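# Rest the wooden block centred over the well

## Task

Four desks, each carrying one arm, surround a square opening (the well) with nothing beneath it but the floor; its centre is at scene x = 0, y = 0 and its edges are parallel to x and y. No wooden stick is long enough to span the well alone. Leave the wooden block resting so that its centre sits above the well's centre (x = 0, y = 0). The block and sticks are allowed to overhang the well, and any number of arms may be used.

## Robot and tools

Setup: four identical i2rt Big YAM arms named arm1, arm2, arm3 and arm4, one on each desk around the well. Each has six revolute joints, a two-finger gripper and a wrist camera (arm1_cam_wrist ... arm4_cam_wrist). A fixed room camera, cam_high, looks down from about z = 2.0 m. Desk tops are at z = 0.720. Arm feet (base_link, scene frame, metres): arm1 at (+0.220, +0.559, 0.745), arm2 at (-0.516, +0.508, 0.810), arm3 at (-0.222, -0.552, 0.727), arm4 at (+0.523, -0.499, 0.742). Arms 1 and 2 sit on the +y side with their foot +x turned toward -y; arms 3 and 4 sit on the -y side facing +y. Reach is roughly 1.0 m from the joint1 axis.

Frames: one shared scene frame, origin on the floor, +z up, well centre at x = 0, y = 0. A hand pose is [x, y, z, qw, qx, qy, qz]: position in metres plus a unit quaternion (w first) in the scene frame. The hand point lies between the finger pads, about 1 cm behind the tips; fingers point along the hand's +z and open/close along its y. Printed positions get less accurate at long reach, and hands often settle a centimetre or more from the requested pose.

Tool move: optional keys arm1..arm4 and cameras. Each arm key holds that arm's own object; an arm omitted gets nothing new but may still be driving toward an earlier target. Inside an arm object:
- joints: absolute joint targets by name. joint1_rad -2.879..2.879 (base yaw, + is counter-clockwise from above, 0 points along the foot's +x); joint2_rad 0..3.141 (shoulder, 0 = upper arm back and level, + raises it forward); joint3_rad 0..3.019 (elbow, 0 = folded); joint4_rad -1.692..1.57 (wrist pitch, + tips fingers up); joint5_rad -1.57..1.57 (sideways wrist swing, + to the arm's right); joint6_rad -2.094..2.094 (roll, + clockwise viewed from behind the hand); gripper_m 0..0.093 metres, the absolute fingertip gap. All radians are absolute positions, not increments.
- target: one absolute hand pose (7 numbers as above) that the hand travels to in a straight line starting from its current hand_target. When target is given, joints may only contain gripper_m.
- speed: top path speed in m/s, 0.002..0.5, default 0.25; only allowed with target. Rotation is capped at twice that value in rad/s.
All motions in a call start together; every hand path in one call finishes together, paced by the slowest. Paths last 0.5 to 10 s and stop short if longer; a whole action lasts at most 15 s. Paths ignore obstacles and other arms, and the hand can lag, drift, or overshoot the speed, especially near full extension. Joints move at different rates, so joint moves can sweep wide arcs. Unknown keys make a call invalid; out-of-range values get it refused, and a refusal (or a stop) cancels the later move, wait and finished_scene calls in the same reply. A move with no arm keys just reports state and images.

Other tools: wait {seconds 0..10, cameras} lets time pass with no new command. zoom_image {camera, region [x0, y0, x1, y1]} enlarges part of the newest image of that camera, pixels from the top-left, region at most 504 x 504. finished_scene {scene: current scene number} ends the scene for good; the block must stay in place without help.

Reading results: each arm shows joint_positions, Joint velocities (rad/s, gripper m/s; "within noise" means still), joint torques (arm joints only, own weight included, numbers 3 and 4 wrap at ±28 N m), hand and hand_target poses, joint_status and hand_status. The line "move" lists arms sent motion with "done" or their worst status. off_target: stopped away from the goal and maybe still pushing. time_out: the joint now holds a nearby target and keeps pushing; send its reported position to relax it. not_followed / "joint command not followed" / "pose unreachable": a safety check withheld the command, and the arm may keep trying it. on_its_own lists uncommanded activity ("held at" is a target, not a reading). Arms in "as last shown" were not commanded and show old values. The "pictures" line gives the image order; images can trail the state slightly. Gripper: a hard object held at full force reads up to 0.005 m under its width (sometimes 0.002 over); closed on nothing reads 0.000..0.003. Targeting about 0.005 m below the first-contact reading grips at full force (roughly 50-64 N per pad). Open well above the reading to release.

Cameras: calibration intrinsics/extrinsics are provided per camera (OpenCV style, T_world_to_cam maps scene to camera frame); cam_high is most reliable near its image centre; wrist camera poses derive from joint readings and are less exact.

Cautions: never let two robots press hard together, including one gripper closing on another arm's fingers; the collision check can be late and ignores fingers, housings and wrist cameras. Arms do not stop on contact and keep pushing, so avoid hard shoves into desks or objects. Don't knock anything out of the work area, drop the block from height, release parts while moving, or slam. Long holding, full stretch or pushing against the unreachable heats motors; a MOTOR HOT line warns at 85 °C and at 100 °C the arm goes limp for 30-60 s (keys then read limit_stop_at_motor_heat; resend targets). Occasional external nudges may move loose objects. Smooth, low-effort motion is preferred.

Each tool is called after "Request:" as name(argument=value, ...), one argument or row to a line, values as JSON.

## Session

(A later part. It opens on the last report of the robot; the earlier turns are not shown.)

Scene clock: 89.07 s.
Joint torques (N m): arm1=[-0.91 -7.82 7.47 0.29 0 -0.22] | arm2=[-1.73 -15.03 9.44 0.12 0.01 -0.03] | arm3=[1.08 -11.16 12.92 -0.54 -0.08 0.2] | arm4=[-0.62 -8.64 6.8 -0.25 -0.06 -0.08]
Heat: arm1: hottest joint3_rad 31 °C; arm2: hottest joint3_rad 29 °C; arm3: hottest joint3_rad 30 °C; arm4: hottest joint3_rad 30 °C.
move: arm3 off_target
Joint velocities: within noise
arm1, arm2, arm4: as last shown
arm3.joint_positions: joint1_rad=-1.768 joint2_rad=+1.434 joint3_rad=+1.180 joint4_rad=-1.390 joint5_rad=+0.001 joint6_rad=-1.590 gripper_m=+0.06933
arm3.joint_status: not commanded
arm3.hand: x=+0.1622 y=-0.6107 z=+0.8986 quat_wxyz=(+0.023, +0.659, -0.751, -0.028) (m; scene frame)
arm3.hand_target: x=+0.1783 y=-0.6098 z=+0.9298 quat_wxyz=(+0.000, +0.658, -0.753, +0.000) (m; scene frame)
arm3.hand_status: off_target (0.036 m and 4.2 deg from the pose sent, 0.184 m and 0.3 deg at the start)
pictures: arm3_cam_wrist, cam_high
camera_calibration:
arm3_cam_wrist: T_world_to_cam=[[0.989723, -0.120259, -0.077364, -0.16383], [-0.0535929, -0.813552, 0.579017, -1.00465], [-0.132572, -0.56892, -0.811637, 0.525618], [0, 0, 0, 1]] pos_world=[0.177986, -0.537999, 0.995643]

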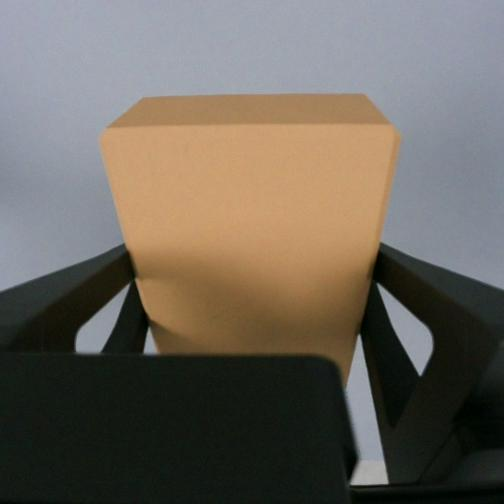

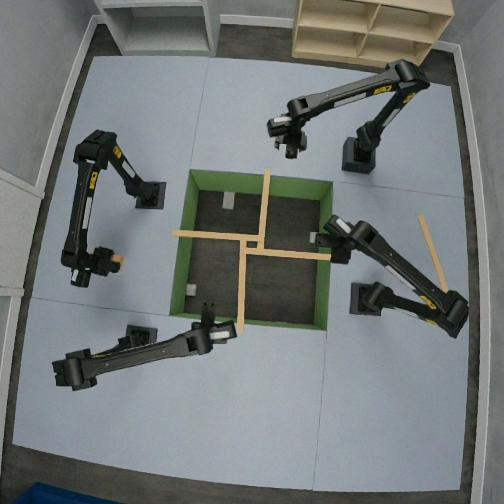

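Request:
move(
  arm3={"joints":{"joint1_rad":-0.45,"joint6_rad":-0.35}},
  cameras=[],
)

Request:
move(
  arm3={"target":[0.0,-0.02,0.91,0,0.7071,-0.7071,0],"speed":0.1},
  cameras=["arm3_cam_wrist","cam_high"],
)

Request:
zoom_image(
  camera="cam_high",
  region=[200, 190, 310, 300],
)

Scene clock: 91.67 s.
Joint torques (N m): arm1=[-0.85 -7.88 7.49 0.31 0 -0.22] | arm2=[-1.03 -15.15 9.54 0.02 0.01 0.01] | arm3=[0.38 -11.34 12.18 -0.5 0.08 0.18] | arm4=[-0.5 -8.41 6.76 -0.28 -0.05 -0.07]
Heat: arm1: hottest joint3_rad 31 °C; arm2: hottest joint3_rad 29 °C; arm3: hottest joint3_rad 31 °C; arm4: hottest joint3_rad 30 °C.
move: arm3 done
Joint velocities: within noise
arm1, arm2, arm4: as last shown
arm3.joint_positions: joint1_rad=-0.451 joint2_rad=+1.434 joint3_rad=+1.191 joint4_rad=-1.391 joint5_rad=-0.001 joint6_rad=-0.363 gripper_m=+0.06933
arm3.joint_status: all done
arm3.hand: x=-0.0684 y=-0.1913 z=+0.9030 quat_wxyz=(+0.029, +0.693, -0.721, +0.011) (m; scene frame)
arm3.hand_target: x=-0.0634 y=-0.1801 z=+0.9306 quat_wxyz=(-0.001, +0.689, -0.725, +0.000) (m; scene frame)
arm3.hand_status: not commanded
pictures: none
No camera images: "cameras" was empty.

Scene clock: 94.27 s.
Joint torques (N m): arm1=[-0.91 -7.82 7.47 0.31 0 -0.22] | arm2=[-1.44 -14.86 9.43 0.1 0.02 -0.02] | arm3=[0.85 -15.15 13.34 -0.51 0.07 -0.02] | arm4=[-0.56 -8.47 6.79 -0.24 -0.04 -0.08]
Heat: arm1: hottest joint3_rad 31 °C; arm2: hottest joint3_rad 29 °C; arm3: hottest joint3_rad 31 °C; arm4: hottest joint3_rad 30 °C.
move: arm3 off_target
Joint velocities: within noise
arm1, arm4: as last shown
arm2.joint_positions: joint1_rad=+0.400 joint2_rad=+1.430 joint3_rad=+1.233 joint4_rad=-1.356 joint5_rad=-0.001 joint6_rad=-1.220 gripper_m=+0.08489
arm2.joint_status: not commanded
arm2.hand: x=-0.3740 y=+0.1167 z=+0.9983 quat_wxyz=(-0.002, -0.001, -1.000, +0.003) (m; scene frame)
arm2.hand_target: x=-0.3798 y=+0.1199 z=+1.0000 quat_wxyz=(+0.000, +0.000, -1.000, +0.000) (m; scene frame)
arm2.hand_status: not commanded
arm3.joint_positions: joint1_rad=-0.450 joint2_rad=+1.863 joint3_rad=+1.687 joint4_rad=-1.446 joint5_rad=-0.001 joint6_rad=-0.382 gripper_m=+0.06933
arm3.joint_status: not commanded
arm3.hand: x=-0.0031 y=-0.0377 z=+0.8866 quat_wxyz=(+0.023, +0.699, -0.714, +0.009) (m; scene frame)
arm3.hand_target: x=-0.0006 y=-0.0213 z=+0.9102 quat_wxyz=(-0.001, +0.707, -0.707, +0.000) (m; scene frame)
arm3.hand_status: off_target (0.029 m and 3.1 deg from the pose sent, 0.185 m and 4.2 deg at the start)
pictures: arm3_cam_wrist, cam_high
camera_calibration:
arm3_cam_wrist: T_world_to_cam=[[0.999604, -0.0131072, -0.0249192, 0.0253682], [0.00513602, -0.785306, 0.619087, -0.574549], [-0.0276836, -0.61897, -0.784927, 0.794813], [0, 0, 0, 1]] pos_world=[-0.000403948, 0.0411013, 0.980199]

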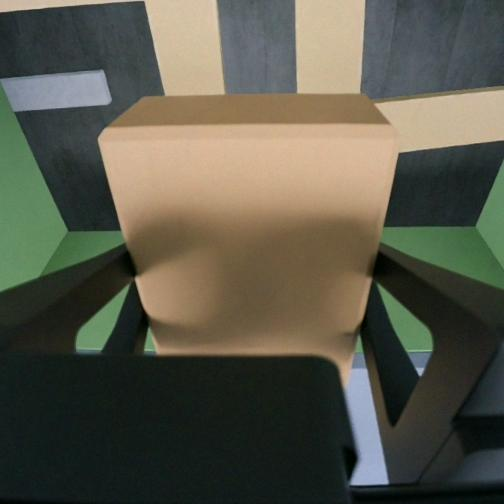

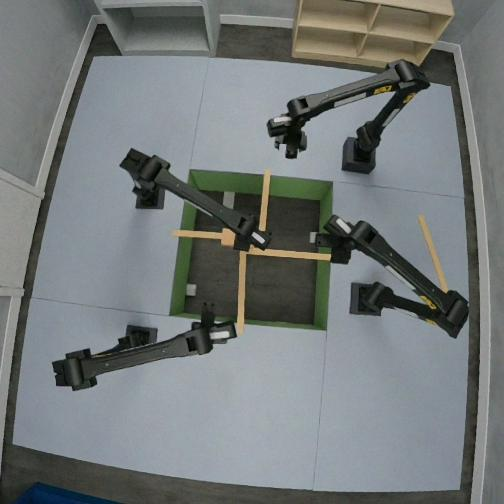

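Scaled by 4.582 from the camera's 504x504 image, which has a finer 720x720 frame.

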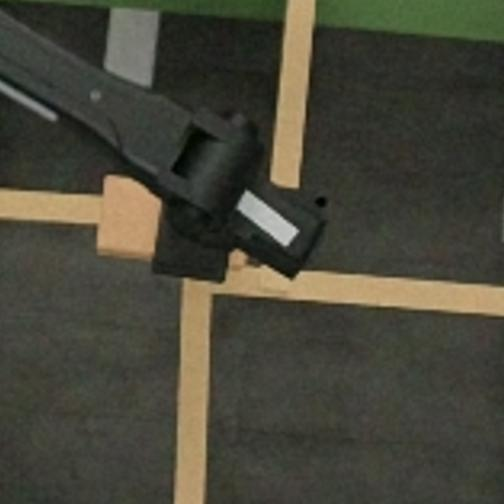

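Request:
move(
  arm3={"target":[0.0,0.008,0.855,0,0.7071,-0.7071,0],"speed":0.06},
  cameras=["arm3_cam_wrist","cam_high"],
)

Request:
zoom_image(
  camera="cam_high",
  region=[200, 190, 310, 300],
)

Scene clock: 96.17 s.
Joint torques (N m): arm1=[-0.91 -7.88 7.49 0.29 0 -0.22] | arm2=[-0.79 -15.03 9.35 -0.14 0 -0.03] | arm3=[0.85 -16.38 12.94 0.18 0.03 0.13] | arm4=[-0.5 -8.53 6.84 -0.23 -0.05 -0.07]
Heat: arm1: hottest joint3_rad 31 °C; arm2: hottest joint3_rad 29 °C; arm3: hottest joint3_rad 31 °C; arm4: hottest joint3_rad 30 °C.
move: arm3 off_target
Joint velocities: within noise
arm1, arm2: as last shown
arm3.joint_positions: joint1_rad=-0.433 joint2_rad=+1.961 joint3_rad=+1.687 joint4_rad=-1.369 joint5_rad=-0.001 joint6_rad=-0.382 gripper_m=+0.06933
arm3.joint_status: not commanded
arm3.hand: x=-0.0050 y=-0.0162 z=+0.8318 quat_wxyz=(+0.033, +0.705, -0.708, +0.013) (m; scene frame)
arm3.hand_target: x=-0.0007 y=+0.0063 z=+0.8557 quat_wxyz=(+0.000, +0.707, -0.707, +0.000) (m; scene frame)
arm3.hand_status: off_target (0.034 m and 4.1 deg from the pose sent, 0.056 m and 3.1 deg at the start)
arm4.joint_positions: joint1_rad=+0.355 joint2_rad=+1.355 joint3_rad=+1.333 joint4_rad=-1.537 joint5_rad=+0.004 joint6_rad=-1.227 gripper_m=+0.08490
arm4.joint_status: not commanded
arm4.hand: x=+0.3959 y=-0.1273 z=+0.9992 quat_wxyz=(-0.004, +1.000, -0.003, -0.003) (m; scene frame)
arm4.hand_target: x=+0.3999 y=-0.1300 z=+1.0000 quat_wxyz=(+0.000, +1.000, +0.000, +0.000) (m; scene frame)
arm4.hand_status: not commanded
pictures: arm3_cam_wrist, cam_high
camera_calibration:
arm3_cam_wrist: T_world_to_cam=[[0.999441, 0.00385533, -0.0332032, 0.0334062], [0.0240625, -0.772462, 0.634605, -0.536357], [-0.0232016, -0.63505, -0.772123, 0.754104], [0, 0, 0, 1]] pos_world=[-0.00298499, 0.0644494, 0.923745]

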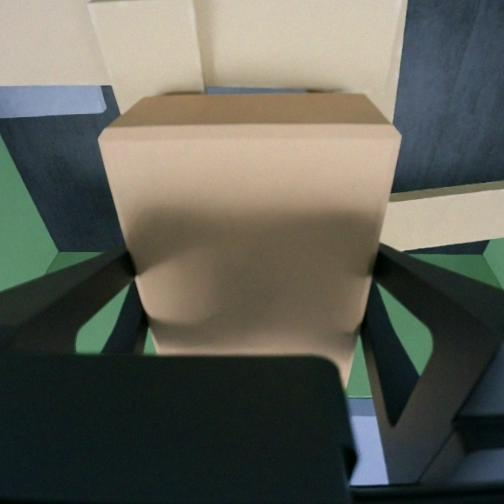

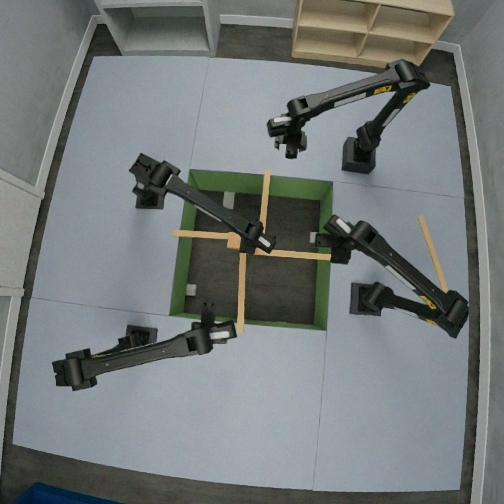

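Scaled by 4.582 from the camera's 504x504 image, which has a finer 720x720 frame.

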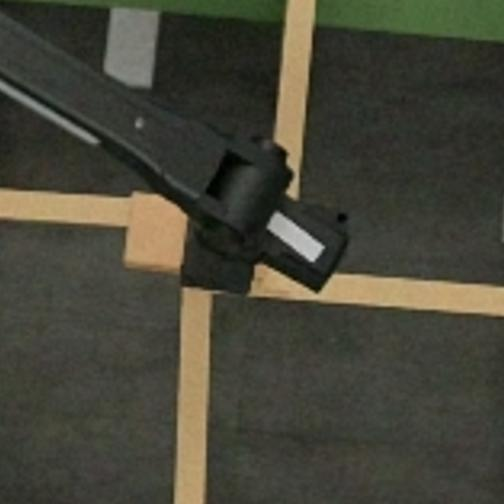

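Request:
move(
  arm3={"target":[0.004,0.025,0.862,-0.0308,0.7064,-0.7064,-0.0308],"speed":0.05},
  cameras=["arm3_cam_wrist","cam_high"],
)

Request:
zoom_image(
  camera="cam_high",
  region=[200, 190, 310, 300],
)

Scene clock: 97.90 s.
Joint torques (N m): arm1=[-0.85 -7.82 7.49 0.32 0 -0.22] | arm2=[-0.62 -14.86 9.44 0.12 -0.03 -0.04] | arm3=[0.44 -17.14 12.89 0.28 -0.12 0.1] | arm4=[-0.62 -8.41 6.76 -0.24 -0.05 -0.07]
Heat: arm1: hottest joint3_rad 31 °C; arm2: hottest joint3_rad 28 °C; arm3: hottest joint3_rad 31 °C; arm4: hottest joint3_rad 30 °C.
move: arm3 off_target
Joint velocities: within noise
arm1.joint_positions: joint1_rad=-0.606 joint2_rad=+1.116 joint3_rad=+1.134 joint4_rad=-1.571 joint5_rad=+0.011 joint6_rad=-0.613 gripper_m=+0.08488
arm1.joint_status: not commanded
arm1.hand: x=+0.0395 y=+0.3139 z=+1.0022 quat_wxyz=(-0.002, -0.708, -0.707, +0.006) (m; scene frame)
arm1.hand_target: x=+0.0400 y=+0.3199 z=+1.0000 quat_wxyz=(+0.000, -0.707, -0.707, +0.000) (m; scene frame)
arm1.hand_status: not commanded
arm2, arm4: as last shown
arm3.joint_positions: joint1_rad=-0.433 joint2_rad=+1.961 joint3_rad=+1.687 joint4_rad=-1.301 joint5_rad=-0.030 joint6_rad=-0.382 gripper_m=+0.06933
arm3.joint_status: not commanded
arm3.hand: x=-0.0033 y=+0.0015 z=+0.8312 quat_wxyz=(+0.007, +0.706, -0.708, -0.014) (m; scene frame)
arm3.hand_target: x=+0.0031 y=+0.0230 z=+0.8627 quat_wxyz=(-0.031, +0.706, -0.706, -0.031) (m; scene frame)
arm3.hand_status: off_target (0.039 m and 4.8 deg from the pose sent, 0.052 m and 8.9 deg at the start)
pictures: arm3_cam_wrist, cam_high
camera_calibration:
arm3_cam_wrist: T_world_to_cam=[[0.99941, 0.00528344, -0.033928, 0.0322114], [0.023854, -0.81756, 0.57535, -0.473155], [-0.0246983, -0.57582, -0.817204, 0.802341], [0, 0, 0, 1]] pos_world=[-0.00108927, 0.0750012, 0.928999]

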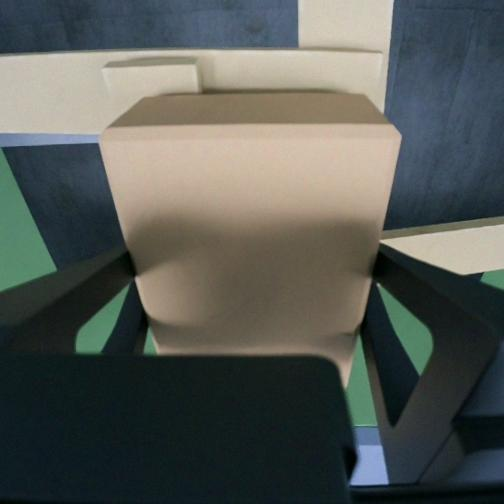

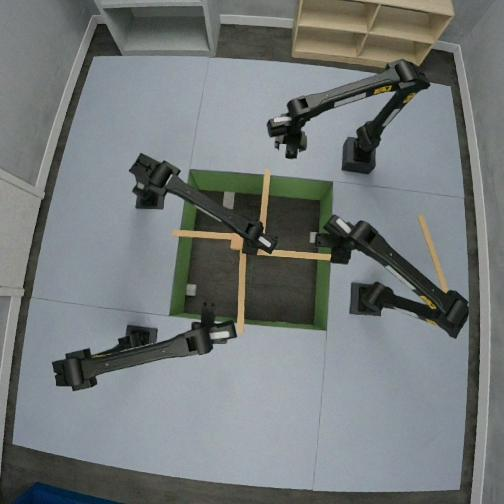

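Scaled by 4.582 from the camera's 504x504 image, which has a finer 720x720 frame.

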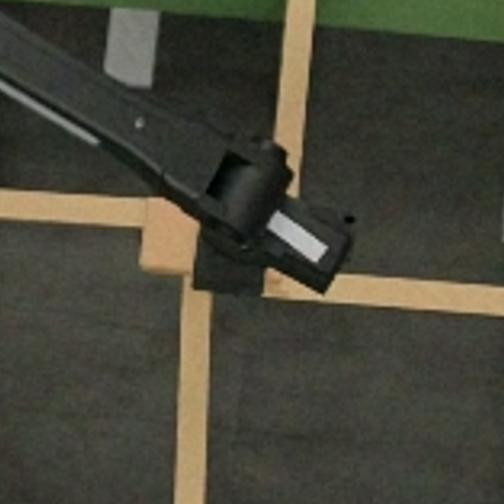

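Request:
move(
  arm3={"target":[0.004,0.044,0.862,-0.0365,0.7061,-0.7061,-0.0365],"speed":0.05},
  cameras=["arm3_cam_wrist","cam_high"],
)

Request:
zoom_image(
  camera="cam_high",
  region=[200, 190, 310, 300],
)

Scene clock: 100.03 s.
Joint torques (N m): arm1=[-0.91 -7.82 7.49 0.31 0 -0.22] | arm2=[-0.91 -14.45 9.51 0.09 0.01 -0.03] | arm3=[0.79 -16.85 13.38 0.23 -0.12 0.18] | arm4=[-0.62 -8.53 6.8 -0.28 -0.04 -0.07]
Heat: arm1: hottest joint3_rad 31 °C; arm2: hottest joint3_rad 28 °C; arm3: hottest joint3_rad 31 °C; arm4: hottest joint3_rad 30 °C.
move: arm3 off_target
Joint velocities: within noise
arm1, arm2, arm4: as last shown
arm3.joint_positions: joint1_rad=-0.428 joint2_rad=+1.987 joint3_rad=+1.742 joint4_rad=-1.300 joint5_rad=-0.036 joint6_rad=-0.382 gripper_m=+0.06933
arm3.joint_status: not commanded
arm3.hand: x=+0.0001 y=+0.0201 z=+0.8367 quat_wxyz=(-0.005, +0.708, -0.706, -0.022) (m; scene frame)
arm3.hand_target: x=+0.0033 y=+0.0422 z=+0.8627 quat_wxyz=(-0.037, +0.706, -0.706, -0.037) (m; scene frame)
arm3.hand_status: off_target (0.035 m and 3.9 deg from the pose sent, 0.053 m and 5.6 deg at the start)
pictures: arm3_cam_wrist, cam_high
camera_calibration:
arm3_cam_wrist: T_world_to_cam=[[0.999553, 0.0108218, -0.0278845, 0.0237045], [0.0243994, -0.834239, 0.550863, -0.440278], [-0.0173011, -0.551297, -0.83413, 0.83134], [0, 0, 0, 1]] pos_world=[0.00143174, 0.0907616, 0.936639]

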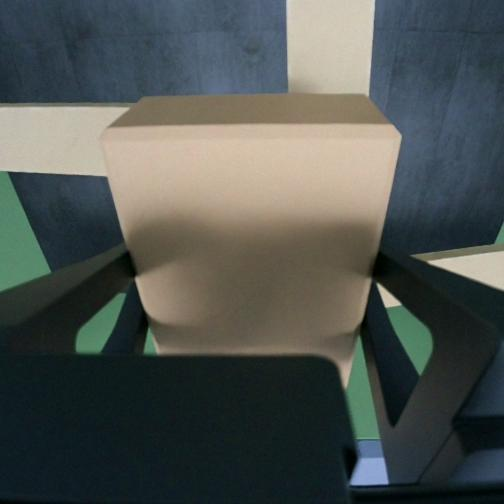

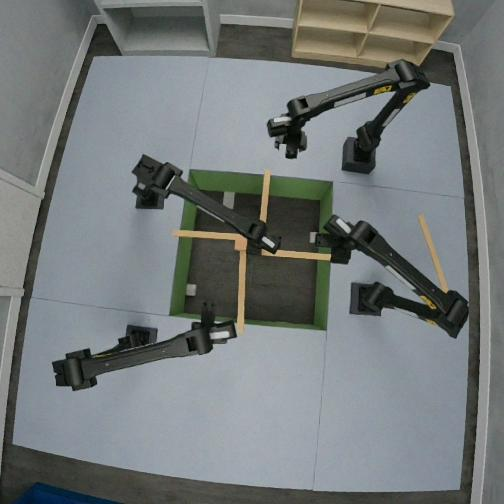

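Scaled by 4.582 from the camera's 504x504 image, which has a finer 720x720 frame.

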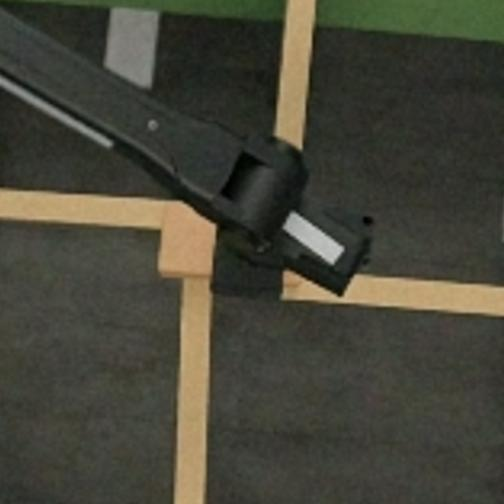

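Request:
move(
  arm3={"target":[0.004,0.040,0.842,-0.0365,0.7061,-0.7061,-0.0365],"speed":0.04},
  cameras=["arm3_cam_wrist","cam_high"],
)

Request:
zoom_image(
  camera="cam_high",
  region=[160, 160, 340, 340],
)

Scene clock: 101.50 s.
Joint torques (N m): arm1=[-0.91 -7.82 7.49 0.31 0 -0.23] | arm2=[-1.03 -14.97 9.37 0.06 0.02 -0.03] | arm3=[0.67 -16.44 9.78 0.51 -0.1 0.16] | arm4=[-0.56 -8.53 6.79 -0.28 -0.05 -0.08]
Heat: arm1: hottest joint3_rad 31 °C; arm2: hottest joint3_rad 28 °C; arm3: hottest joint3_rad 31 °C; arm4: hottest joint3_rad 30 °C.
move: arm3 off_target
Joint velocities: within noise
arm1, arm2, arm4: as last shown
arm3.joint_positions: joint1_rad=-0.428 joint2_rad=+1.991 joint3_rad=+1.742 joint4_rad=-1.257 joint5_rad=-0.037 joint6_rad=-0.382 gripper_m=+0.06933
arm3.joint_status: not commanded
arm3.hand: x=+0.0040 y=+0.0300 z=+0.8350 quat_wxyz=(-0.023, +0.707, -0.706, -0.030) (m; scene frame)
arm3.hand_target: x=+0.0039 y=+0.0397 z=+0.8422 quat_wxyz=(-0.036, +0.706, -0.706, -0.037) (m; scene frame)
arm3.hand_status: off_target (0.012 m and 1.7 deg from the pose sent, 0.021 m and 3.9 deg at the start)
pictures: arm3_cam_wrist, cam_high
camera_calibration:
arm3_cam_wrist: T_world_to_cam=[[0.999848, 0.0115635, -0.0130741, 0.00717137], [0.016676, -0.854039, 0.519942, -0.404647], [-0.00515341, -0.520081, -0.854102, 0.851042], [0, 0, 0, 1]] pos_world=[0.00396338, 0.096943, 0.937363]

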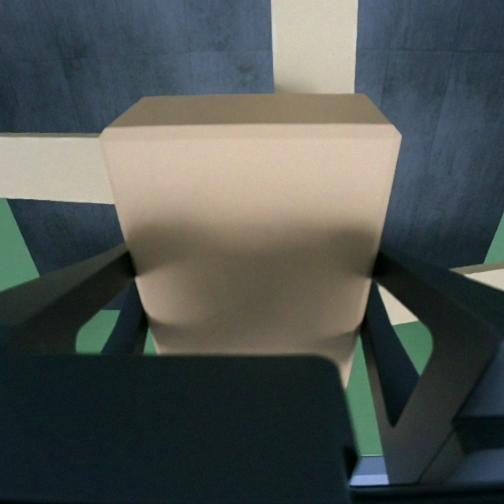

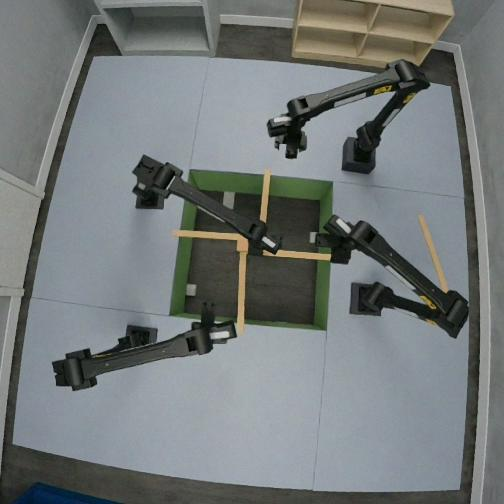

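Scaled by 2.800 from the camera's 504x504 image, which has a finer 720x720 frame.

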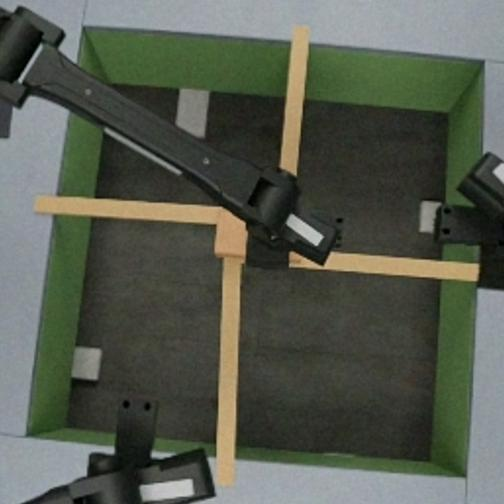

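Request:
move(
  arm3={"target":[0.002,0.030,0.826,-0.0092,0.707,-0.707,-0.0092],"speed":0.04},
  cameras=["arm3_cam_wrist","cam_high"],
)

Request:
zoom_image(
  camera="cam_high",
  region=[160, 160, 340, 340],
)

Scene clock: 103.20 s.
Joint torques (N m): arm1=[-0.91 -7.88 7.47 0.31 0 -0.22] | arm2=[-0.97 -14.86 9.18 0.05 -0.05 -0.05] | arm3=[0.91 -15.5 10.39 -0.49 0.2 0.19] | arm4=[-0.5 -8.53 6.79 -0.24 -0.04 -0.07]
Heat: arm1: hottest joint3_rad 31 °C; arm2: hottest joint3_rad 28 °C; arm3: hottest joint3_rad 31 °C; arm4: hottest joint3_rad 30 °C.
move: arm3 done
Joint velocities: within noise
arm1, arm2, arm4: as last shown
arm3.joint_positions: joint1_rad=-0.426 joint2_rad=+2.005 joint3_rad=+1.742 joint4_rad=-1.281 joint5_rad=-0.015 joint6_rad=-0.381 gripper_m=+0.06933
arm3.joint_status: not commanded
arm3.hand: x=+0.0036 y=+0.0235 z=+0.8263 quat_wxyz=(-0.010, +0.708, -0.706, -0.013) (m; scene frame)
arm3.hand_target: x=+0.0019 y=+0.0299 z=+0.8259 quat_wxyz=(-0.009, +0.707, -0.707, -0.009) (m; scene frame)
arm3.hand_status: done (0.007 m and 0.5 deg from the pose sent, 0.009 m and 2.9 deg at the start)
pictures: arm3_cam_wrist, cam_high
camera_calibration:
arm3_cam_wrist: T_world_to_cam=[[0.999895, 0.0123728, -0.00760417, 0.00299066], [0.0145119, -0.831057, 0.555998, -0.436147], [0.00055973, -0.55605, -0.831149, 0.822135], [0, 0, 0, 1]] pos_world=[0.0028788, 0.0946483, 0.925836]

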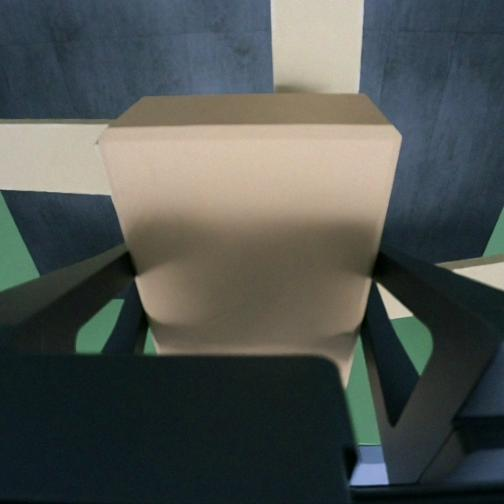

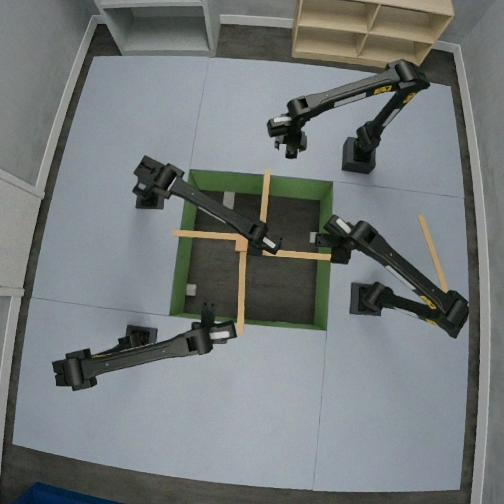

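Scaled by 2.800 from the camera's 504x504 image, which has a finer 720x720 frame.

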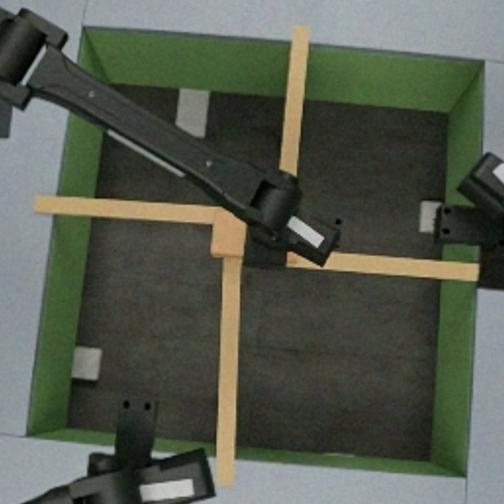

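Request:
move(
  arm3={"target":[0.000,0.027,0.817,-0.0092,0.707,-0.707,-0.0092],"speed":0.02},
  cameras=["arm3_cam_wrist"],
)

Request:
move(
  arm3={"target":[0.000,0.026,0.809,-0.0092,0.707,-0.707,-0.0092],"speed":0.02},
  cameras=["arm3_cam_wrist"],
)

Scene clock: 104.33 s.
Joint torques (N m): arm1=[-0.91 -7.82 7.49 0.31 0 -0.22] | arm2=[-1.14 -14.97 9.35 0.17 -0.02 -0.04] | arm3=[1.03 -15.68 8.1 0.43 0.18 0.19] | arm4=[-0.38 -8.53 6.79 -0.27 -0.05 -0.08]
Heat: arm1: hottest joint3_rad 31 °C; arm2: hottest joint3_rad 28 °C; arm3: hottest joint3_rad 31 °C; arm4: hottest joint3_rad 30 °C.
move: arm3 off_target
Joint velocities: within noise
arm1, arm2, arm4: as last shown
arm3.joint_positions: joint1_rad=-0.425 joint2_rad=+2.005 joint3_rad=+1.742 joint4_rad=-1.280 joint5_rad=-0.014 joint6_rad=-0.380 gripper_m=+0.06933
arm3.joint_status: not commanded
arm3.hand: x=+0.0036 y=+0.0236 z=+0.8263 quat_wxyz=(-0.011, +0.708, -0.706, -0.013) (m; scene frame)
arm3.hand_target: x=-0.0001 y=+0.0268 z=+0.8170 quat_wxyz=(-0.009, +0.707, -0.707, -0.009) (m; scene frame)
arm3.hand_status: off_target (0.011 m and 0.5 deg from the pose sent, 0.011 m and 0.5 deg at the start)
pictures: arm3_cam_wrist
camera_calibration:
arm3_cam_wrist: T_world_to_cam=[[0.999905, 0.011992, -0.00673971, 0.00242273], [0.0137149, -0.831138, 0.555896, -0.435873], [0.00106469, -0.555936, -0.831224, 0.822304], [0, 0, 0, 1]] pos_world=[0.00267996, 0.0948488, 0.925836]

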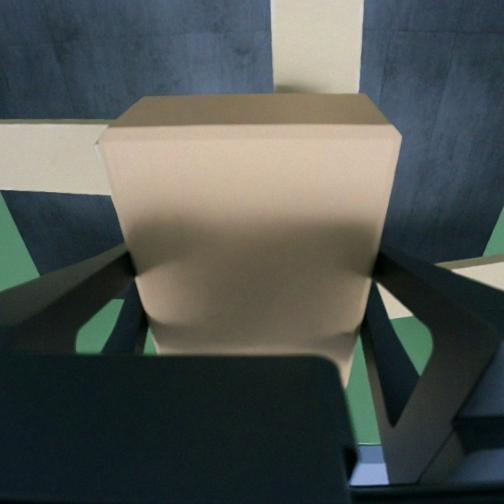

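Scene clock: 105.30 s.
Joint torques (N m): arm1=[-0.85 -7.88 7.49 0.31 0 -0.23] | arm2=[-1.14 -15.09 9.25 0.01 0.04 -0.05] | arm3=[0.91 -15.38 7.45 0.68 0.18 0.18] | arm4=[-0.62 -8.41 6.79 -0.27 -0.06 -0.07]
Heat: arm1: hottest joint3_rad 31 °C; arm2: hottest joint3_rad 28 °C; arm3: hottest joint3_rad 31 °C; arm4: hottest joint3_rad 30 °C.
move: arm3 off_target
Joint velocities: within noise
arm1, arm2, arm4: as last shown
arm3.joint_positions: joint1_rad=-0.425 joint2_rad=+2.005 joint3_rad=+1.734 joint4_rad=-1.267 joint5_rad=-0.014 joint6_rad=-0.380 gripper_m=+0.06933
arm3.joint_status: not commanded
arm3.hand: x=+0.0038 y=+0.0241 z=+0.8234 quat_wxyz=(-0.013, +0.708, -0.706, -0.014) (m; scene frame)
arm3.hand_target: x=+0.0000 y=+0.0257 z=+0.8091 quat_wxyz=(-0.009, +0.707, -0.707, -0.009) (m; scene frame)
arm3.hand_status: off_target (0.015 m and 0.7 deg from the pose sent, 0.018 m and 0.5 deg at the start)
pictures: arm3_cam_wrist
camera_calibration:
arm3_cam_wrist: T_world_to_cam=[[0.999917, 0.0120026, -0.00473868, 0.000553587], [0.0126247, -0.833887, 0.55179, -0.430442], [0.00267142, -0.551804, -0.83397, 0.822223], [0, 0, 0, 1]] pos_world=[0.00268414, 0.0947596, 0.923225]

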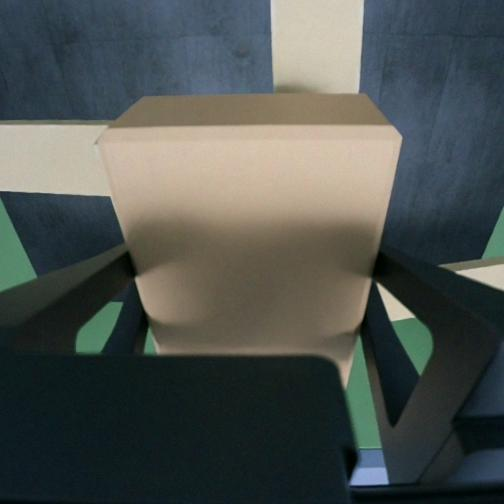

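Request:
move(
  arm3={"target":[0.000,0.026,0.803,-0.0092,0.707,-0.707,-0.0092],"speed":0.02},
  cameras=["arm3_cam_wrist"],
)

Request:
move(
  arm3={"target":[0.000,0.026,0.797,-0.0092,0.707,-0.707,-0.0092],"speed":0.02},
  cameras=["arm3_cam_wrist","cam_high"],
)

Request:
zoom_image(
  camera="cam_high",
  region=[160, 160, 340, 340],
)

Scene clock: 106.50 s.
Joint torques (N m): arm1=[-0.91 -7.82 7.49 0.31 0 -0.22] | arm2=[-1.03 -15.97 9.26 0.1 -0.04 -0.04] | arm3=[0.85 -15.15 7.08 0.8 0.26 0.19] | arm4=[-0.56 -8.53 6.76 -0.25 -0.05 -0.06]
Heat: arm1: hottest joint3_rad 31 °C; arm2: hottest joint3_rad 28 °C; arm3: hottest joint3_rad 31 °C; arm4: hottest joint3_rad 30 °C.
move: arm3 off_target
Joint velocities: within noise
arm1, arm4: as last shown
arm2.joint_positions: joint1_rad=+0.400 joint2_rad=+1.430 joint3_rad=+1.233 joint4_rad=-1.356 joint5_rad=-0.001 joint6_rad=-1.220 gripper_m=+0.08489
arm2.joint_status: not commanded
arm2.hand: x=-0.3740 y=+0.1167 z=+0.9983 quat_wxyz=(-0.002, -0.001, -1.000, +0.003) (m; scene frame)
arm2.hand_target: x=-0.3798 y=+0.1199 z=+1.0000 quat_wxyz=(+0.000, +0.000, -1.000, +0.000) (m; scene frame)
arm2.hand_status: not commanded
arm3.joint_positions: joint1_rad=-0.425 joint2_rad=+2.005 joint3_rad=+1.730 joint4_rad=-1.257 joint5_rad=-0.016 joint6_rad=-0.380 gripper_m=+0.06933
arm3.joint_status: not commanded
arm3.hand: x=+0.0038 y=+0.0251 z=+0.8219 quat_wxyz=(-0.016, +0.708, -0.706, -0.016) (m; scene frame)
arm3.hand_target: x=-0.0001 y=+0.0254 z=+0.8032 quat_wxyz=(-0.009, +0.707, -0.707, -0.009) (m; scene frame)
arm3.hand_status: off_target (0.019 m and 1.1 deg from the pose sent, 0.021 m and 0.7 deg at the start)
pictures: arm3_cam_wrist
camera_calibration:
arm3_cam_wrist: T_world_to_cam=[[0.999917, 0.0121131, -0.00436142, 0.0000833974], [0.0125266, -0.837177, 0.546789, -0.424531], [0.00297201, -0.546798, -0.837259, 0.824219], [0, 0, 0, 1]] pos_world=[0.00278495, 0.0952726, 0.922214]

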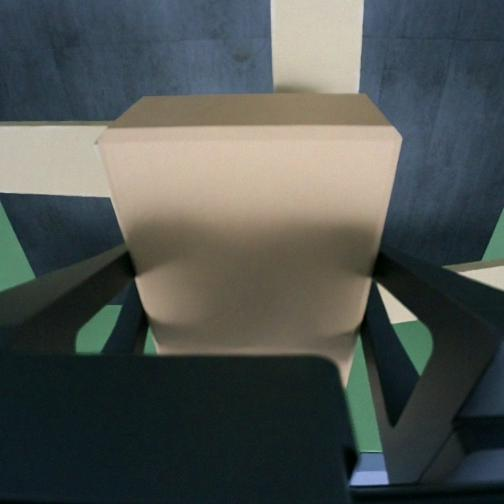

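Scene clock: 107.47 s.
Joint torques (N m): arm1=[-0.85 -7.88 7.5 0.32 0 -0.22] | arm2=[-1.38 -14.74 9.69 0.2 -0.03 0.03] | arm3=[0.85 -14.74 6.68 0.9 0.34 0.19] | arm4=[-0.44 -8.47 6.79 -0.21 -0.07 -0.07]
Heat: arm1: hottest joint3_rad 31 °C; arm2: hottest joint3_rad 28 °C; arm3: hottest joint3_rad 31 °C; arm4: hottest joint3_rad 30 °C.
move: arm3 off_target
Joint velocities: within noise
arm1, arm2: as last shown
arm3.joint_positions: joint1_rad=-0.425 joint2_rad=+2.005 joint3_rad=+1.726 joint4_rad=-1.246 joint5_rad=-0.018 joint6_rad=-0.380 gripper_m=+0.06933
arm3.joint_status: not commanded
arm3.hand: x=+0.0038 y=+0.0267 z=+0.8206 quat_wxyz=(-0.019, +0.708, -0.705, -0.018) (m; scene frame)
arm3.hand_target: x=-0.0003 y=+0.0254 z=+0.7974 quat_wxyz=(-0.009, +0.707, -0.707, -0.009) (m; scene frame)
arm3.hand_status: off_target (0.024 m and 1.5 deg from the pose sent, 0.025 m and 1.1 deg at the start)
arm4.joint_positions: joint1_rad=+0.355 joint2_rad=+1.355 joint3_rad=+1.333 joint4_rad=-1.537 joint5_rad=+0.004 joint6_rad=-1.227 gripper_m=+0.08490
arm4.joint_status: not commanded
arm4.hand: x=+0.3959 y=-0.1273 z=+0.9992 quat_wxyz=(-0.004, +1.000, -0.003, -0.003) (m; scene frame)
arm4.hand_target: x=+0.3999 y=-0.1300 z=+1.0000 quat_wxyz=(+0.000, +1.000, +0.000, +0.000) (m; scene frame)
arm4.hand_status: not commanded
pictures: arm3_cam_wrist, cam_high
camera_calibration:
arm3_cam_wrist: T_world_to_cam=[[0.999916, 0.0125789, -0.00323584, -0.000814978], [0.0123332, -0.841408, 0.54026, -0.416977], [0.00407319, -0.540255, -0.841492, 0.827252], [0, 0, 0, 1]] pos_world=[0.00258801, 0.0960894, 0.921399]

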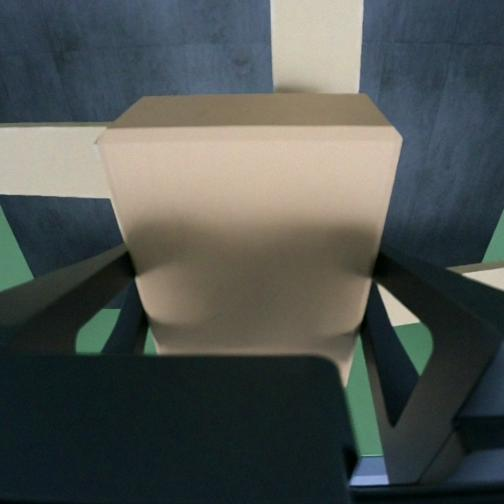

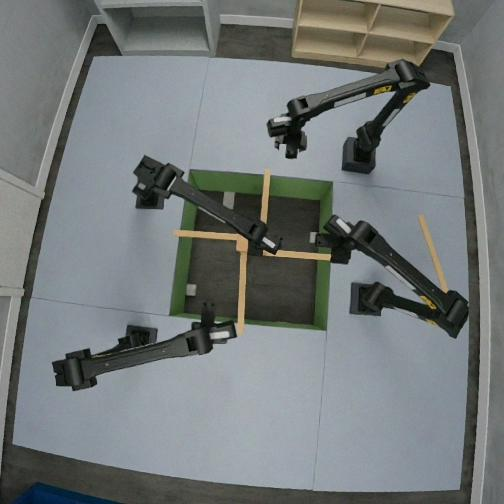

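Scaled by 2.800 from the camera's 504x504 image, which has a finer 720x720 frame.

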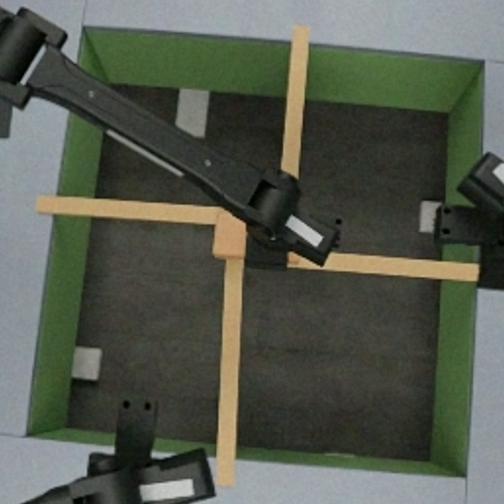

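Request:
move(
  arm3={"target":[0.000,0.021,0.802,0.0092,0.707,-0.707,0.0092],"speed":0.02},
  cameras=["arm3_cam_wrist","cam_high"],
)

Request:
zoom_image(
  camera="cam_high",
  region=[160, 160, 340, 340],
)

Scene clock: 109.60 s.
Joint torques (N m): arm1=[-0.85 -7.82 7.49 0.31 0 -0.22] | arm2=[-1.08 -14.74 9.37 -0.06 -0.04 -0.05] | arm3=[0.85 -13.8 9.36 -0.77 0.46 0.14] | arm4=[-0.67 -8.41 6.8 -0.23 -0.06 -0.07]
Heat: arm1: hottest joint3_rad 31 °C; arm2: hottest joint3_rad 28 °C; arm3: hottest joint3_rad 31 °C; arm4: hottest joint3_rad 30 °C.
move: arm3 off_target
Joint velocities: within noise
arm1.joint_positions: joint1_rad=-0.606 joint2_rad=+1.116 joint3_rad=+1.134 joint4_rad=-1.571 joint5_rad=+0.011 joint6_rad=-0.613 gripper_m=+0.08488
arm1.joint_status: not commanded
arm1.hand: x=+0.0395 y=+0.3139 z=+1.0022 quat_wxyz=(-0.002, -0.708, -0.707, +0.006) (m; scene frame)
arm1.hand_target: x=+0.0400 y=+0.3199 z=+1.0000 quat_wxyz=(+0.000, -0.707, -0.707, +0.000) (m; scene frame)
arm1.hand_status: not commanded
arm2, arm4: as last shown
arm3.joint_positions: joint1_rad=-0.423 joint2_rad=+2.005 joint3_rad=+1.731 joint4_rad=-1.271 joint5_rad=-0.002 joint6_rad=-0.375 gripper_m=+0.06933
arm3.joint_status: not commanded
arm3.hand: x=+0.0034 y=+0.0218 z=+0.8223 quat_wxyz=(-0.012, +0.707, -0.707, -0.007) (m; scene frame)
arm3.hand_target: x=-0.0002 y=+0.0205 z=+0.8025 quat_wxyz=(+0.009, +0.707, -0.707, +0.009) (m; scene frame)
arm3.hand_status: off_target (0.021 m and 3.0 deg from the pose sent, 0.020 m and 4.5 deg at the start)
pictures: arm3_cam_wrist, cam_high
camera_calibration:
arm3_cam_wrist: T_world_to_cam=[[0.999954, 0.00895974, 0.00348565, -0.00574695], [0.00545657, -0.827437, 0.561532, -0.439894], [0.00791533, -0.561487, -0.827448, 0.814924], [0, 0, 0, 1]] pos_world=[0.0016966, 0.0936362, 0.921342]

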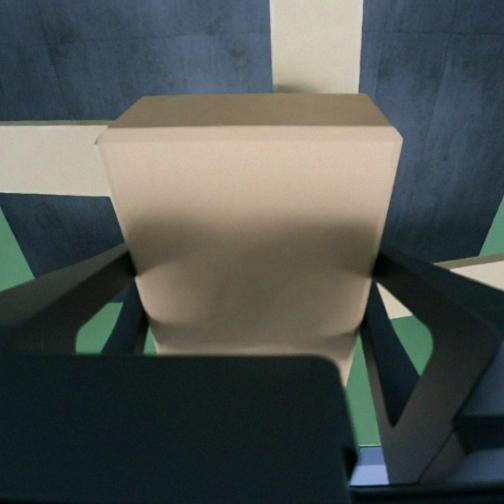

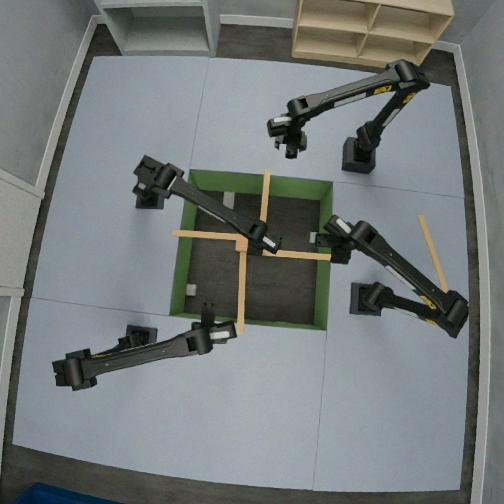

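Scaled by 2.800 from the camera's 504x504 image, which has a finer 720x720 frame.

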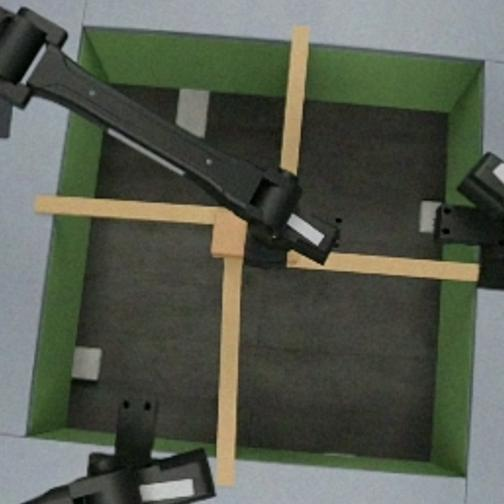

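Request:
move(
  arm3={"joints":{"gripper_m":0.074}},
  cameras=["arm3_cam_wrist"],
)

Request:
move(
  arm3={"joints":{"gripper_m":0.091}},
  cameras=["arm3_cam_wrist","cam_high"],
)

Request:
zoom_image(
  camera="cam_high",
  region=[160, 160, 340, 340],
)

Scene clock: 110.60 s.
Joint torques (N m): arm1=[-0.91 -7.82 7.47 0.31 0 -0.22] | arm2=[-0.21 -15.15 9.43 0.01 -0.04 -0.05] | arm3=[0.85 -15.44 9.39 -0.27 0.12 0.15] | arm4=[-0.56 -8.64 6.78 -0.24 -0.05 -0.07]
Heat: arm1: hottest joint3_rad 31 °C; arm2: hottest joint3_rad 28 °C; arm3: hottest joint3_rad 31 °C; arm4: hottest joint3_rad 30 °C.
move: arm3 done
Joint velocities: within noise
arm1, arm2, arm4: as last shown
arm3.joint_positions: joint1_rad=-0.423 joint2_rad=+2.027 joint3_rad=+1.731 joint4_rad=-1.287 joint5_rad=+0.007 joint6_rad=-0.375 gripper_m=+0.07392
arm3.joint_status: all done
arm3.hand: x=+0.0031 y=+0.0168 z=+0.8092 quat_wxyz=(+0.003, +0.707, -0.707, +0.005) (m; scene frame)
arm3.hand_target: x=-0.0002 y=+0.0205 z=+0.8024 quat_wxyz=(+0.009, +0.707, -0.707, +0.009) (m; scene frame)
arm3.hand_status: not commanded
pictures: arm3_cam_wrist
camera_calibration:
arm3_cam_wrist: T_world_to_cam=[[0.999957, 0.00896343, -0.00237768, -0.000559802], [0.00862931, -0.805507, 0.592523, -0.462104], [0.0033958, -0.592518, -0.80555, 0.784075], [0, 0, 0, 1]] pos_world=[0.00188485, 0.0923556, 0.905417]

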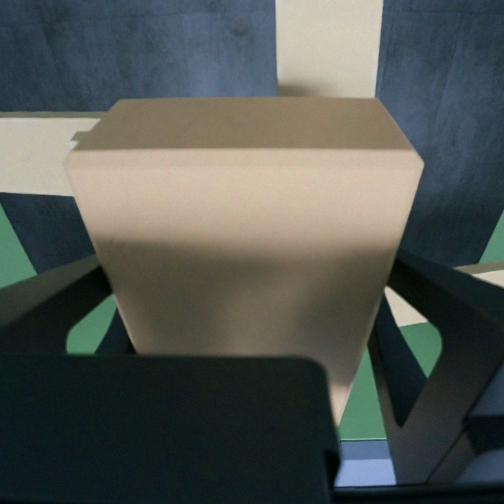

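Scene clock: 111.13 s.
Joint torques (N m): arm1=[-0.91 -7.82 7.47 0.32 -0.01 -0.23] | arm2=[-1.38 -14.8 9.37 0.13 0 0] | arm3=[0.91 -15.38 9.22 -0.28 0.04 0.16] | arm4=[-0.44 -8.53 6.83 -0.25 -0.05 -0.08]
Heat: arm1: hottest joint3_rad 31 °C; arm2: hottest joint3_rad 28 °C; arm3: hottest joint3_rad 31 °C; arm4: hottest joint3_rad 30 °C.
move: arm3 done
Joint velocities: within noise
arm1, arm2, arm4: as last shown
arm3.joint_positions: joint1_rad=-0.423 joint2_rad=+2.027 joint3_rad=+1.731 joint4_rad=-1.287 joint5_rad=+0.009 joint6_rad=-0.375 gripper_m=+0.09079
arm3.joint_status: all done
arm3.hand: x=+0.0036 y=+0.0166 z=+0.8092 quat_wxyz=(+0.003, +0.707, -0.707, +0.006) (m; scene frame)
arm3.hand_target: x=-0.0001 y=+0.0205 z=+0.8024 quat_wxyz=(+0.009, +0.707, -0.707, +0.009) (m; scene frame)
arm3.hand_status: not commanded
pictures: arm3_cam_wrist, cam_high
camera_calibration:
arm3_cam_wrist: T_world_to_cam=[[0.999963, 0.00855723, -0.000585209, -0.00254737], [0.00723666, -0.805084, 0.593116, -0.462703], [0.00460429, -0.593099, -0.805116, 0.783592], [0, 0, 0, 1]] pos_world=[0.00228781, 0.0922544, 0.905318]

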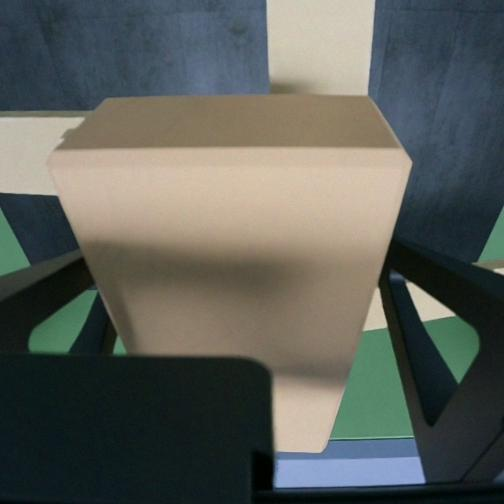

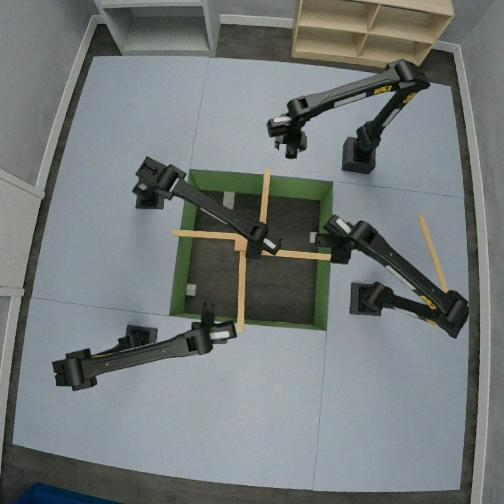

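Scaled by 2.800 from the camera's 504x504 image, which has a finer 720x720 frame.

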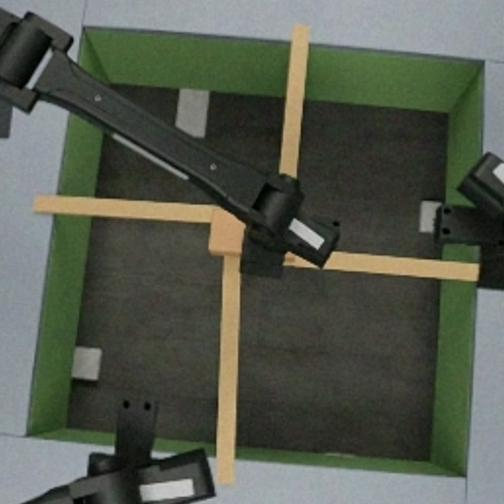

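Request:
move(
  arm3={"target":[-0.010,0.024,0.812,0.0092,0.707,-0.707,0.0092],"speed":0.03},
  cameras=["arm3_cam_wrist"],
)

Scene clock: 112.30 s.
Joint torques (N m): arm1=[-0.85 -7.82 7.5 0.32 -0.01 -0.22] | arm2=[-1.44 -15.38 9.25 0.03 -0.01 -0.06] | arm3=[1.14 -15.91 10.21 -0.38 -0.07 0.22] | arm4=[-0.44 -8.47 6.84 -0.24 -0.05 -0.07]
Heat: arm1: hottest joint3_rad 31 °C; arm2: hottest joint3_rad 28 °C; arm3: hottest joint3_rad 31 °C; arm4: hottest joint3_rad 30 °C.
move: arm3 done
Joint velocities: within noise
arm1, arm2, arm4: as last shown
arm3.joint_positions: joint1_rad=-0.409 joint2_rad=+2.027 joint3_rad=+1.731 joint4_rad=-1.306 joint5_rad=+0.010 joint6_rad=-0.365 gripper_m=+0.09090
arm3.joint_status: not commanded
arm3.hand: x=-0.0059 y=+0.0151 z=+0.8093 quat_wxyz=(+0.011, +0.709, -0.705, +0.011) (m; scene frame)
arm3.hand_target: x=-0.0101 y=+0.0239 z=+0.8121 quat_wxyz=(+0.009, +0.707, -0.707, +0.009) (m; scene frame)
arm3.hand_status: done (0.010 m and 0.4 deg from the pose sent, 0.016 m and 0.8 deg at the start)
pictures: arm3_cam_wrist
camera_calibration:
arm3_cam_wrist: T_world_to_cam=[[0.999902, 0.0127434, -0.00577442, 0.0110543], [0.0136279, -0.79377, 0.608066, -0.476136], [0.00316527, -0.608085, -0.793866, 0.773899], [0, 0, 0, 1]] pos_world=[-0.00701413, 0.0925131, 0.903958]

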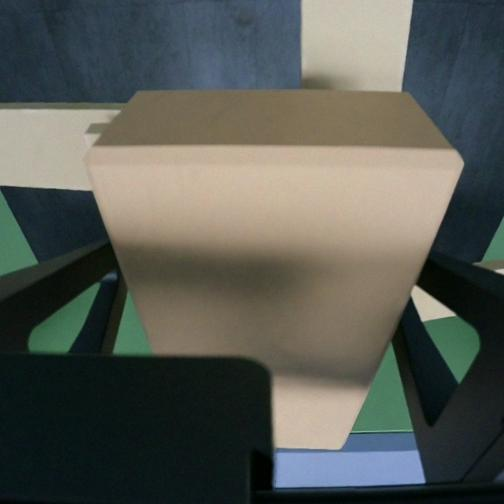

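Request:
move(
  arm3={"target":[0.003,0.024,0.812,0.0092,0.707,-0.707,0.0092],"speed":0.03},
  cameras=["arm3_cam_wrist"],
)

Scene clock: 113.47 s.
Joint torques (N m): arm1=[-0.91 -7.88 7.49 0.32 -0.01 -0.22] | arm2=[-1.2 -15.74 9.47 0.06 0.02 -0.04] | arm3=[-0.21 -15.15 11.55 -0.47 -0.04 0.05] | arm4=[-0.32 -8.41 6.8 -0.25 -0.06 -0.07]
Heat: arm1: hottest joint3_rad 31 °C; arm2: hottest joint3_rad 28 °C; arm3: hottest joint3_rad 31 °C; arm4: hottest joint3_rad 30 °C.
move: arm3 off_target
Joint velocities: within noise
arm1, arm2, arm4: as last shown
arm3.joint_positions: joint1_rad=-0.412 joint2_rad=+2.027 joint3_rad=+1.733 joint4_rad=-1.310 joint5_rad=+0.010 joint6_rad=-0.365 gripper_m=+0.09090
arm3.joint_status: not commanded
arm3.hand: x=-0.0045 y=+0.0143 z=+0.8098 quat_wxyz=(+0.012, +0.707, -0.707, +0.011) (m; scene frame)
arm3.hand_target: x=+0.0028 y=+0.0236 z=+0.8119 quat_wxyz=(+0.009, +0.707, -0.707, +0.009) (m; scene frame)
arm3.hand_status: off_target (0.012 m and 0.4 deg from the pose sent, 0.013 m and 0.4 deg at the start)
pictures: arm3_cam_wrist
camera_calibration:
arm3_cam_wrist: T_world_to_cam=[[0.999931, 0.0096958, -0.0066059, 0.0103044], [0.0117127, -0.792503, 0.609755, -0.478539], [0.000676866, -0.609791, -0.792562, 0.772813], [0, 0, 0, 1]] pos_world=[-0.00522181, 0.0919106, 0.904362]

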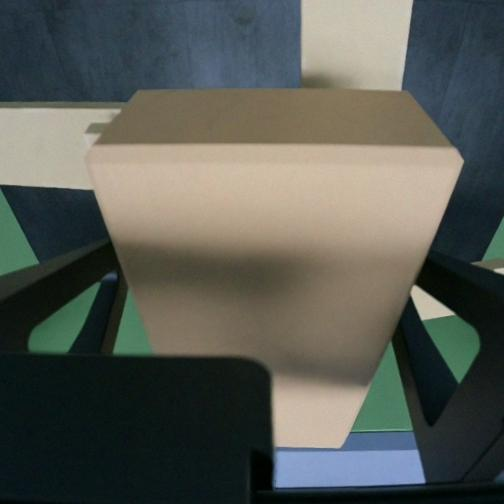

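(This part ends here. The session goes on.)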